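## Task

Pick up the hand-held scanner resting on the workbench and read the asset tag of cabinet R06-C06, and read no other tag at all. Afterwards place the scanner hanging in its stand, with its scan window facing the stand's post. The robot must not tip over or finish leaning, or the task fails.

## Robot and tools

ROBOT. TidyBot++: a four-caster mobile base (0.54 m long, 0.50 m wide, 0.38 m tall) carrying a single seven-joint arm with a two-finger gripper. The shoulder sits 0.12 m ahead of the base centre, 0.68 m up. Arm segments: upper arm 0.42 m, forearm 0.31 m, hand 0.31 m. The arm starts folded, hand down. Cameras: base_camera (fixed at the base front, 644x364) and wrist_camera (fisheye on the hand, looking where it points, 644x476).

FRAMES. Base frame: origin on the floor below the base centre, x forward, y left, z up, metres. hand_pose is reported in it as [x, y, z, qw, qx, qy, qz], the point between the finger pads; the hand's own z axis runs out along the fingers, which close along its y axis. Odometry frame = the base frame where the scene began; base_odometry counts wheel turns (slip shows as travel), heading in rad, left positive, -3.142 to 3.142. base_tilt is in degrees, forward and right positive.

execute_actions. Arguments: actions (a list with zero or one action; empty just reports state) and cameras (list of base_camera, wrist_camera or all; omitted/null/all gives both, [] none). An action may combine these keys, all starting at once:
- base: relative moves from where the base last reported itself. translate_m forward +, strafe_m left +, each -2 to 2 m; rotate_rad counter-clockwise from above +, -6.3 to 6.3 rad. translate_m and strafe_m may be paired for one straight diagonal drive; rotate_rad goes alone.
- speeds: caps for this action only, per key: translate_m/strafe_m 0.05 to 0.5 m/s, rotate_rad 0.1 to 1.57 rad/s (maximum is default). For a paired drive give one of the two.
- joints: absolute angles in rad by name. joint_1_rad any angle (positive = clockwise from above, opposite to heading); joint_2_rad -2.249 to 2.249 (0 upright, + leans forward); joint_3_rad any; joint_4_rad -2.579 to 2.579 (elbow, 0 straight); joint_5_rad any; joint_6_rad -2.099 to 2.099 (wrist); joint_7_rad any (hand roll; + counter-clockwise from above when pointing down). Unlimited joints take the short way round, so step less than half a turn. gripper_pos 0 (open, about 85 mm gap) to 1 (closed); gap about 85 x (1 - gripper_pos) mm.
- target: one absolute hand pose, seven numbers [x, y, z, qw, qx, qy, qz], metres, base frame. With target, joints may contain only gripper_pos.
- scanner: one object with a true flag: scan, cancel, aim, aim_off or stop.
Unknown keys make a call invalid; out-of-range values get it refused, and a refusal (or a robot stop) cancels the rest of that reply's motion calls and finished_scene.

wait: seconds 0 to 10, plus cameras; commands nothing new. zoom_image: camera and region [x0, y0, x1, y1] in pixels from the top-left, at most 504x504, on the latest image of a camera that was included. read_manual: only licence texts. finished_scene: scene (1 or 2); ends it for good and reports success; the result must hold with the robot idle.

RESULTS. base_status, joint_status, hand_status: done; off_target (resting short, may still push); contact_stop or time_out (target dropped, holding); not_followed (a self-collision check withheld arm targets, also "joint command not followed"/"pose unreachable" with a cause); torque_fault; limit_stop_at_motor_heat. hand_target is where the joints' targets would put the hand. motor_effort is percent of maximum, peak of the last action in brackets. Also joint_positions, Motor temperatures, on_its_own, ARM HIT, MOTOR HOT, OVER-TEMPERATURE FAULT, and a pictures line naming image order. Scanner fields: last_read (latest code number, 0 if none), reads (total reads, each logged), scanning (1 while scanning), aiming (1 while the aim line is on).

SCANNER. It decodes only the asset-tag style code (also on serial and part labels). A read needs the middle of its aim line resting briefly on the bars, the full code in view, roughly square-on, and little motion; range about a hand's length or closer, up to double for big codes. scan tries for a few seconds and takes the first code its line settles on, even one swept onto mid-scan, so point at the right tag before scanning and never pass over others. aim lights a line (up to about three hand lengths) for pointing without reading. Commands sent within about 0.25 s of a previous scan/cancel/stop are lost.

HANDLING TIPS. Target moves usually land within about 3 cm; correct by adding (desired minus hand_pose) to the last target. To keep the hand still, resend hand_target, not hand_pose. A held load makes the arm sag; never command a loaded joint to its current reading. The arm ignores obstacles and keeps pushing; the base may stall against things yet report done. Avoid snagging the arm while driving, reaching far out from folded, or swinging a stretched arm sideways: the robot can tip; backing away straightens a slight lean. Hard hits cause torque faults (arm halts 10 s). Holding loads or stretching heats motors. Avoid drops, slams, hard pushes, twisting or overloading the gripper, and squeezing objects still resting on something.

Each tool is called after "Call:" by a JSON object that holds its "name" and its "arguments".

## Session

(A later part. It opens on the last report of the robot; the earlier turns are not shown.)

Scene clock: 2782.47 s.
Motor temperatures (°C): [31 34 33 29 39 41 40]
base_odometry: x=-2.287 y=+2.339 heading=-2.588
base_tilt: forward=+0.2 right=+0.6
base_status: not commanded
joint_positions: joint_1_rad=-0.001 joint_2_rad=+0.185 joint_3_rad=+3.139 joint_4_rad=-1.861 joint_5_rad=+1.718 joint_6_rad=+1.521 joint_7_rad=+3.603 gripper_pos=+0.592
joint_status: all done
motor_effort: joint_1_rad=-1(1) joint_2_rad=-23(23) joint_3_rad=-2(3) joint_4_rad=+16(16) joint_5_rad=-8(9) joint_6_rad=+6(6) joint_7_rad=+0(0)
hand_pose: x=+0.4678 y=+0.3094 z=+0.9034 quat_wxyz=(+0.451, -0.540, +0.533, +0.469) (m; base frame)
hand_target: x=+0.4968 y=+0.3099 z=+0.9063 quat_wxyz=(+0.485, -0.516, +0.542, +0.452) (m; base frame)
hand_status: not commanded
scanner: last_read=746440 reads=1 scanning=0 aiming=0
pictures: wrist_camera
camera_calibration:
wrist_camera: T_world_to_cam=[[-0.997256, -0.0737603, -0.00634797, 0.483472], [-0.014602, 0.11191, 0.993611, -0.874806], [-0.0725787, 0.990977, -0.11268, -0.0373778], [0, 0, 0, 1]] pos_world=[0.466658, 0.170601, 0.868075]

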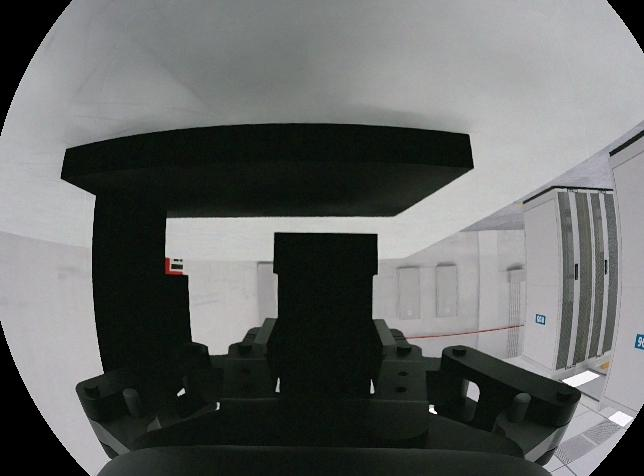

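Call:
{"name": "zoom_image", "arguments": {"camera": "wrist_camera", "region": [340, 100, 500, 240]}}

Call:
{"name": "zoom_image", "arguments": {"camera": "wrist_camera", "region": [50, 120, 250, 420]}}

Scaled by 3.150.

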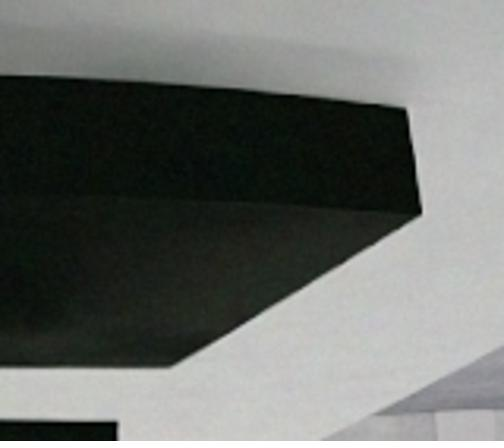

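Scaled by 1.680.

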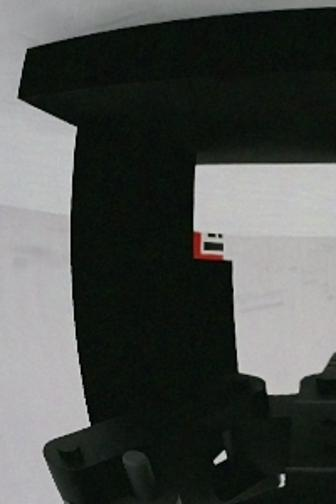

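Call:
{"name": "execute_actions", "arguments": {"actions": [{"joints":{"joint_2_rad":0.202,"joint_4_rad":-1.874}}], "cameras": []}}

Call:
{"name": "execute_actions", "arguments": {"actions": [{"joints":{"joint_2_rad":0.205,"joint_4_rad":-1.88}}], "cameras": ["wrist_camera"]}}

Scene clock: 2866.00 s.
Motor temperatures (°C): [31 34 33 28 39 41 40]
base_odometry: x=-2.287 y=+2.339 heading=-2.588
base_tilt: forward=+0.3 right=+0.7
base_status: not commanded
joint_positions: joint_1_rad=-0.001 joint_2_rad=+0.188 joint_3_rad=+3.139 joint_4_rad=-1.867 joint_5_rad=+1.718 joint_6_rad=+1.521 joint_7_rad=+3.603 gripper_pos=+0.592
joint_status: all done
motor_effort: joint_1_rad=-1(1) joint_2_rad=-23(24) joint_3_rad=-2(3) joint_4_rad=+15(17) joint_5_rad=-8(9) joint_6_rad=+5(6) joint_7_rad=+0(0)
hand_pose: x=+0.4673 y=+0.3094 z=+0.9009 quat_wxyz=(+0.449, -0.538, +0.535, +0.471) (m; base frame)
hand_target: x=+0.4964 y=+0.3099 z=+0.9034 quat_wxyz=(+0.482, -0.514, +0.545, +0.454) (m; base frame)
hand_status: not commanded
scanner: last_read=746440 reads=1 scanning=0 aiming=0
pictures: none
No camera images: "cameras" was empty.

Scene clock: 2866.43 s.
Motor temperatures (°C): [31 34 33 28 39 41 40]
base_odometry: x=-2.287 y=+2.339 heading=-2.588
base_tilt: forward=+0.3 right=+0.7
base_status: not commanded
joint_positions: joint_1_rad=-0.001 joint_2_rad=+0.188 joint_3_rad=+3.139 joint_4_rad=-1.868 joint_5_rad=+1.717 joint_6_rad=+1.521 joint_7_rad=+3.603 gripper_pos=+0.592
joint_status: all done
motor_effort: joint_1_rad=+0(2) joint_2_rad=-22(22) joint_3_rad=-2(3) joint_4_rad=+15(16) joint_5_rad=-7(9) joint_6_rad=+5(6) joint_7_rad=+0(0)
hand_pose: x=+0.4672 y=+0.3094 z=+0.9008 quat_wxyz=(+0.449, -0.538, +0.535, +0.472) (m; base frame)
hand_target: x=+0.4959 y=+0.3099 z=+0.9006 quat_wxyz=(+0.480, -0.512, +0.547, +0.456) (m; base frame)
hand_status: not commanded
scanner: last_read=746440 reads=1 scanning=0 aiming=0
pictures: wrist_camera
camera_calibration:
wrist_camera: T_world_to_cam=[[-0.997308, -0.0732444, 0.0034139, 0.473913], [-0.00475275, 0.111035, 0.993805, -0.876737], [-0.0731697, 0.991114, -0.111084, -0.038964], [0, 0, 0, 1]] pos_world=[0.465619, 0.170678, 0.865359]

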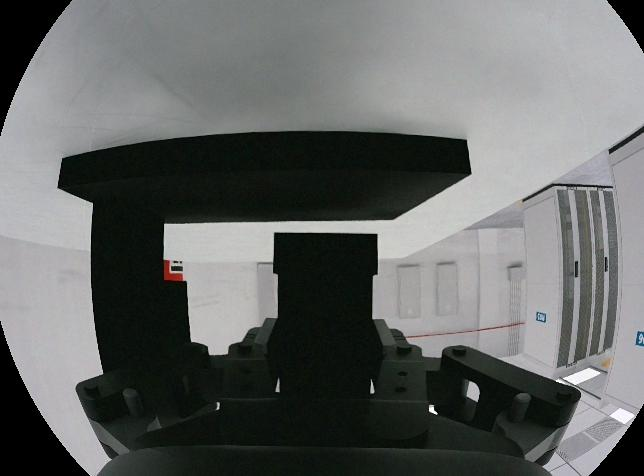

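Call:
{"name": "execute_actions", "arguments": {"actions": [{"joints":{"gripper_pos":0.42}}], "cameras": ["wrist_camera"]}}

Call:
{"name": "zoom_image", "arguments": {"camera": "wrist_camera", "region": [180, 190, 480, 460]}}

Scene clock: 2902.57 s.
Motor temperatures (°C): [31 34 33 28 39 41 40]
base_odometry: x=-2.287 y=+2.339 heading=-2.588
base_tilt: forward=+0.2 right=+0.7
base_status: not commanded
joint_positions: joint_1_rad=-0.001 joint_2_rad=+0.188 joint_3_rad=+3.139 joint_4_rad=-1.868 joint_5_rad=+1.717 joint_6_rad=+1.520 joint_7_rad=+3.603 gripper_pos=+0.420
joint_status: all done
motor_effort: joint_1_rad=-1(1) joint_2_rad=-21(22) joint_3_rad=-2(3) joint_4_rad=+15(15) joint_5_rad=-6(8) joint_6_rad=+5(5) joint_7_rad=+0(1)
hand_pose: x=+0.4673 y=+0.3094 z=+0.9008 quat_wxyz=(+0.449, -0.538, +0.536, +0.472) (m; base frame)
hand_target: x=+0.4959 y=+0.3099 z=+0.9006 quat_wxyz=(+0.480, -0.512, +0.547, +0.456) (m; base frame)
hand_status: not commanded
scanner: last_read=746440 reads=1 scanning=0 aiming=0
pictures: wrist_camera
camera_calibration:
wrist_camera: T_world_to_cam=[[-0.997335, -0.0728791, 0.00350145, 0.473836], [-0.00462872, 0.11109, 0.9938, -0.87675], [-0.0728162, 0.991135, -0.111131, -0.039093], [0, 0, 0, 1]] pos_world=[0.465669, 0.170677, 0.865311]

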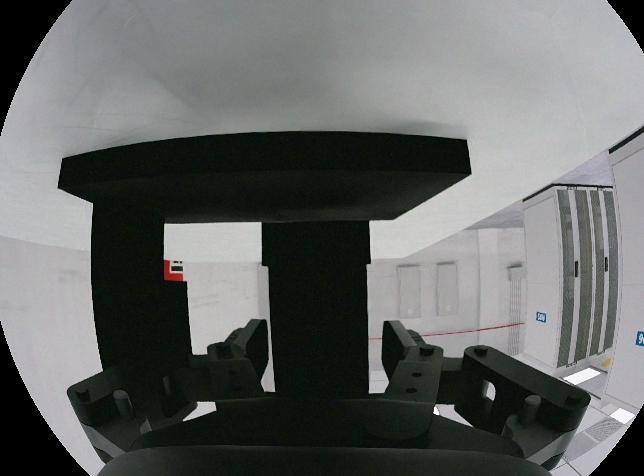

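Scaled by 1.680.

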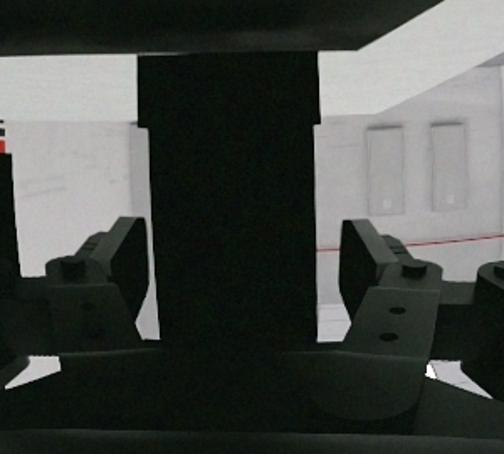

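Call:
{"name": "execute_actions", "arguments": {"actions": [{"joints":{"gripper_pos":0.33}}], "cameras": ["wrist_camera"]}}

Call:
{"name": "zoom_image", "arguments": {"camera": "wrist_camera", "region": [180, 190, 480, 460]}}

Scene clock: 2938.37 s.
Motor temperatures (°C): [31 34 33 28 39 41 40]
base_odometry: x=-2.287 y=+2.339 heading=-2.588
base_tilt: forward=+0.3 right=+0.7
base_status: not commanded
joint_positions: joint_1_rad=-0.001 joint_2_rad=+0.188 joint_3_rad=+3.139 joint_4_rad=-1.868 joint_5_rad=+1.717 joint_6_rad=+1.520 joint_7_rad=+3.603 gripper_pos=+0.330
joint_status: all done
motor_effort: joint_1_rad=+1(1) joint_2_rad=-21(21) joint_3_rad=-3(3) joint_4_rad=+14(15) joint_5_rad=-7(7) joint_6_rad=+5(5) joint_7_rad=+0(0)
hand_pose: x=+0.4673 y=+0.3094 z=+0.9008 quat_wxyz=(+0.449, -0.538, +0.536, +0.472) (m; base frame)
hand_target: x=+0.4959 y=+0.3099 z=+0.9006 quat_wxyz=(+0.480, -0.512, +0.547, +0.456) (m; base frame)
hand_status: not commanded
scanner: last_read=746440 reads=1 scanning=0 aiming=0
pictures: wrist_camera
camera_calibration:
wrist_camera: T_world_to_cam=[[-0.997335, -0.0728792, 0.00350146, 0.473836], [-0.00462871, 0.11109, 0.9938, -0.87675], [-0.0728163, 0.991135, -0.111131, -0.0390929], [0, 0, 0, 1]] pos_world=[0.465669, 0.170677, 0.865311]

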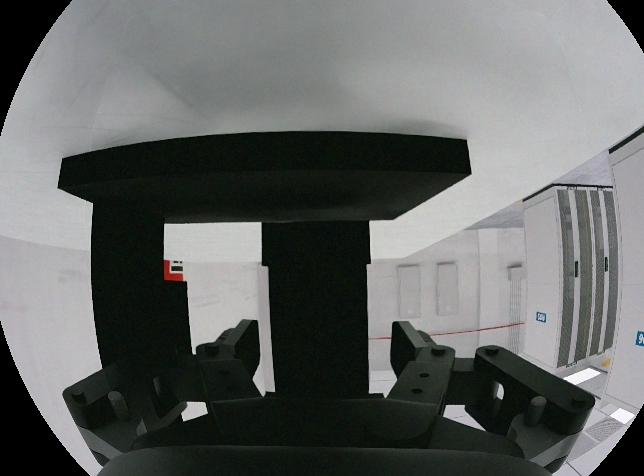

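Scaled by 1.680.

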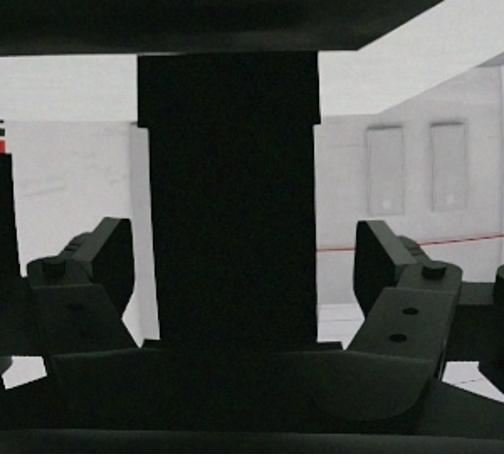

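Call:
{"name": "execute_actions", "arguments": {"actions": [{"base":{"strafe_m":-0.06},"speeds":{"strafe_m":0.1}}], "cameras": ["wrist_camera"]}}

Scene clock: 2948.20 s.
Motor temperatures (°C): [31 34 33 28 39 41 40]
base_odometry: x=-2.318 y=+2.390 heading=-2.588
base_tilt: forward=+0.3 right=+0.8
base_status: done
joint_positions: joint_1_rad=+0.000 joint_2_rad=+0.188 joint_3_rad=+3.139 joint_4_rad=-1.868 joint_5_rad=+1.717 joint_6_rad=+1.520 joint_7_rad=+3.603 gripper_pos=+0.330
joint_status: not commanded
motor_effort: joint_1_rad=+0(3) joint_2_rad=-21(22) joint_3_rad=-3(4) joint_4_rad=+14(15) joint_5_rad=-7(7) joint_6_rad=+5(5) joint_7_rad=+0(0)
hand_pose: x=+0.4674 y=+0.3094 z=+0.9007 quat_wxyz=(+0.449, -0.538, +0.536, +0.472) (m; base frame)
hand_target: x=+0.4959 y=+0.3099 z=+0.9006 quat_wxyz=(+0.480, -0.512, +0.547, +0.456) (m; base frame)
hand_status: not commanded
scanner: last_read=746440 reads=1 scanning=0 aiming=0
pictures: wrist_camera
camera_calibration:
wrist_camera: T_world_to_cam=[[-0.997344, -0.0727472, 0.00357288, 0.473791], [-0.00454611, 0.111135, 0.993795, -0.876754], [-0.0726929, 0.991139, -0.11117, -0.0391087], [0, 0, 0, 1]] pos_world=[0.465703, 0.170667, 0.865273]

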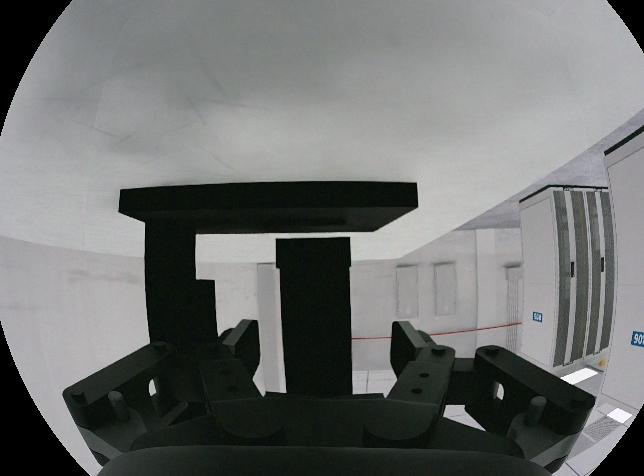

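Call:
{"name": "execute_actions", "arguments": {"actions": [{"base":{"strafe_m":-0.12},"speeds":{"strafe_m":0.25}}], "cameras": ["wrist_camera"]}}

Call:
{"name": "zoom_image", "arguments": {"camera": "wrist_camera", "region": [120, 190, 480, 460]}}

Scene clock: 2955.07 s.
Motor temperatures (°C): [31 34 33 28 39 41 40]
base_odometry: x=-2.382 y=+2.492 heading=-2.588
base_tilt: forward=+0.2 right=+0.7
base_status: done
joint_positions: joint_1_rad=+0.002 joint_2_rad=+0.188 joint_3_rad=+3.140 joint_4_rad=-1.868 joint_5_rad=+1.717 joint_6_rad=+1.520 joint_7_rad=+3.603 gripper_pos=+0.330
joint_status: not commanded
motor_effort: joint_1_rad=+0(3) joint_2_rad=-21(22) joint_3_rad=-2(5) joint_4_rad=+15(15) joint_5_rad=-7(7) joint_6_rad=+5(5) joint_7_rad=+0(0)
hand_pose: x=+0.4684 y=+0.3083 z=+0.9007 quat_wxyz=(+0.450, -0.537, +0.537, +0.471) (m; base frame)
hand_target: x=+0.4959 y=+0.3099 z=+0.9006 quat_wxyz=(+0.480, -0.512, +0.547, +0.456) (m; base frame)
hand_status: not commanded
scanner: last_read=746440 reads=1 scanning=0 aiming=0
pictures: wrist_camera
camera_calibration:
wrist_camera: T_world_to_cam=[[-0.997582, -0.069402, 0.00368168, 0.473752], [-0.00407337, 0.111269, 0.993782, -0.8768], [-0.0693801, 0.991364, -0.111283, -0.0394277], [0, 0, 0, 1]] pos_world=[0.4663, 0.169527, 0.865216]

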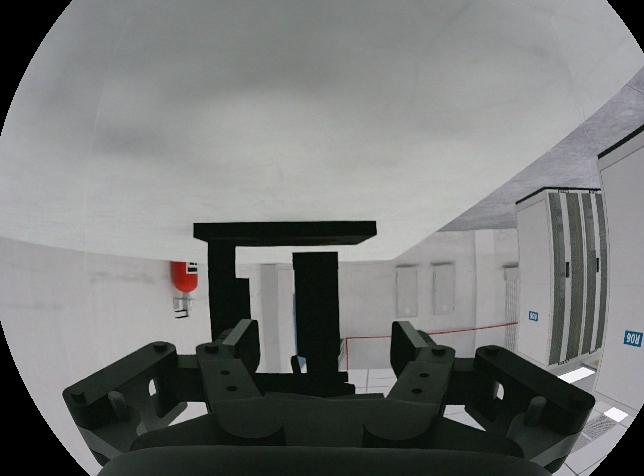

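Scaled by 1.400.

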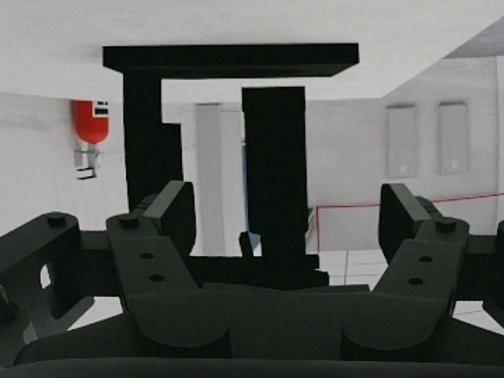

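Call:
{"name": "execute_actions", "arguments": {"actions": [{"base":{"strafe_m":-0.22},"speeds":{"strafe_m":0.4},"joints":{"gripper_pos":0.0}}], "cameras": ["wrist_camera"]}}

Call:
{"name": "zoom_image", "arguments": {"camera": "wrist_camera", "region": [220, 220, 420, 400]}}

Scene clock: 2972.10 s.
Motor temperatures (°C): [31 34 33 28 39 41 40]
base_odometry: x=-2.498 y=+2.679 heading=-2.588
base_tilt: forward=+0.2 right=+0.7
base_status: done
joint_positions: joint_1_rad=+0.004 joint_2_rad=+0.188 joint_3_rad=+3.140 joint_4_rad=-1.868 joint_5_rad=+1.717 joint_6_rad=+1.520 joint_7_rad=+3.603 gripper_pos=+0.000
joint_status: all done
motor_effort: joint_1_rad=-1(3) joint_2_rad=-21(22) joint_3_rad=-2(4) joint_4_rad=+15(15) joint_5_rad=-6(7) joint_6_rad=+5(5) joint_7_rad=+0(0)
hand_pose: x=+0.4690 y=+0.3077 z=+0.9006 quat_wxyz=(+0.450, -0.536, +0.537, +0.470) (m; base frame)
hand_target: x=+0.4959 y=+0.3099 z=+0.9006 quat_wxyz=(+0.480, -0.512, +0.547, +0.456) (m; base frame)
hand_status: not commanded
scanner: last_read=746440 reads=1 scanning=0 aiming=0
pictures: wrist_camera
camera_calibration:
wrist_camera: T_world_to_cam=[[-0.997705, -0.0676011, 0.00379615, 0.473696], [-0.00376592, 0.111385, 0.99377, -0.876826], [-0.0676028, 0.991475, -0.111384, -0.0395733], [0, 0, 0, 1]] pos_world=[0.466632, 0.168924, 0.865158]

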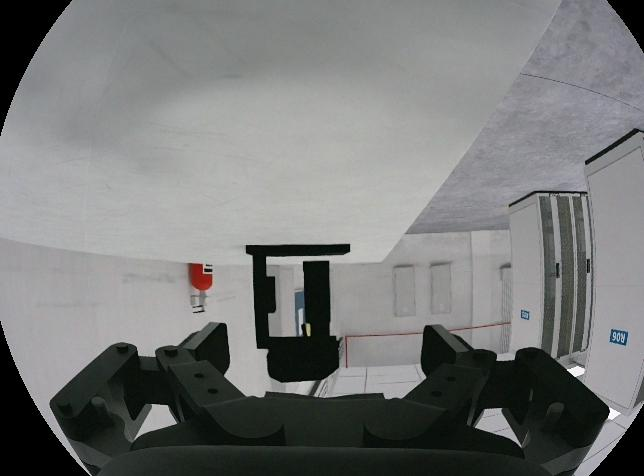

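Scaled by 2.520.

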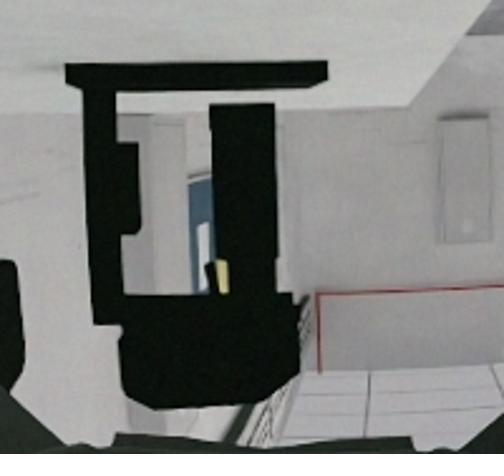

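Call:
{"name": "finished_scene", "arguments": {"scene": 1}}

The scene is finished: the task was done.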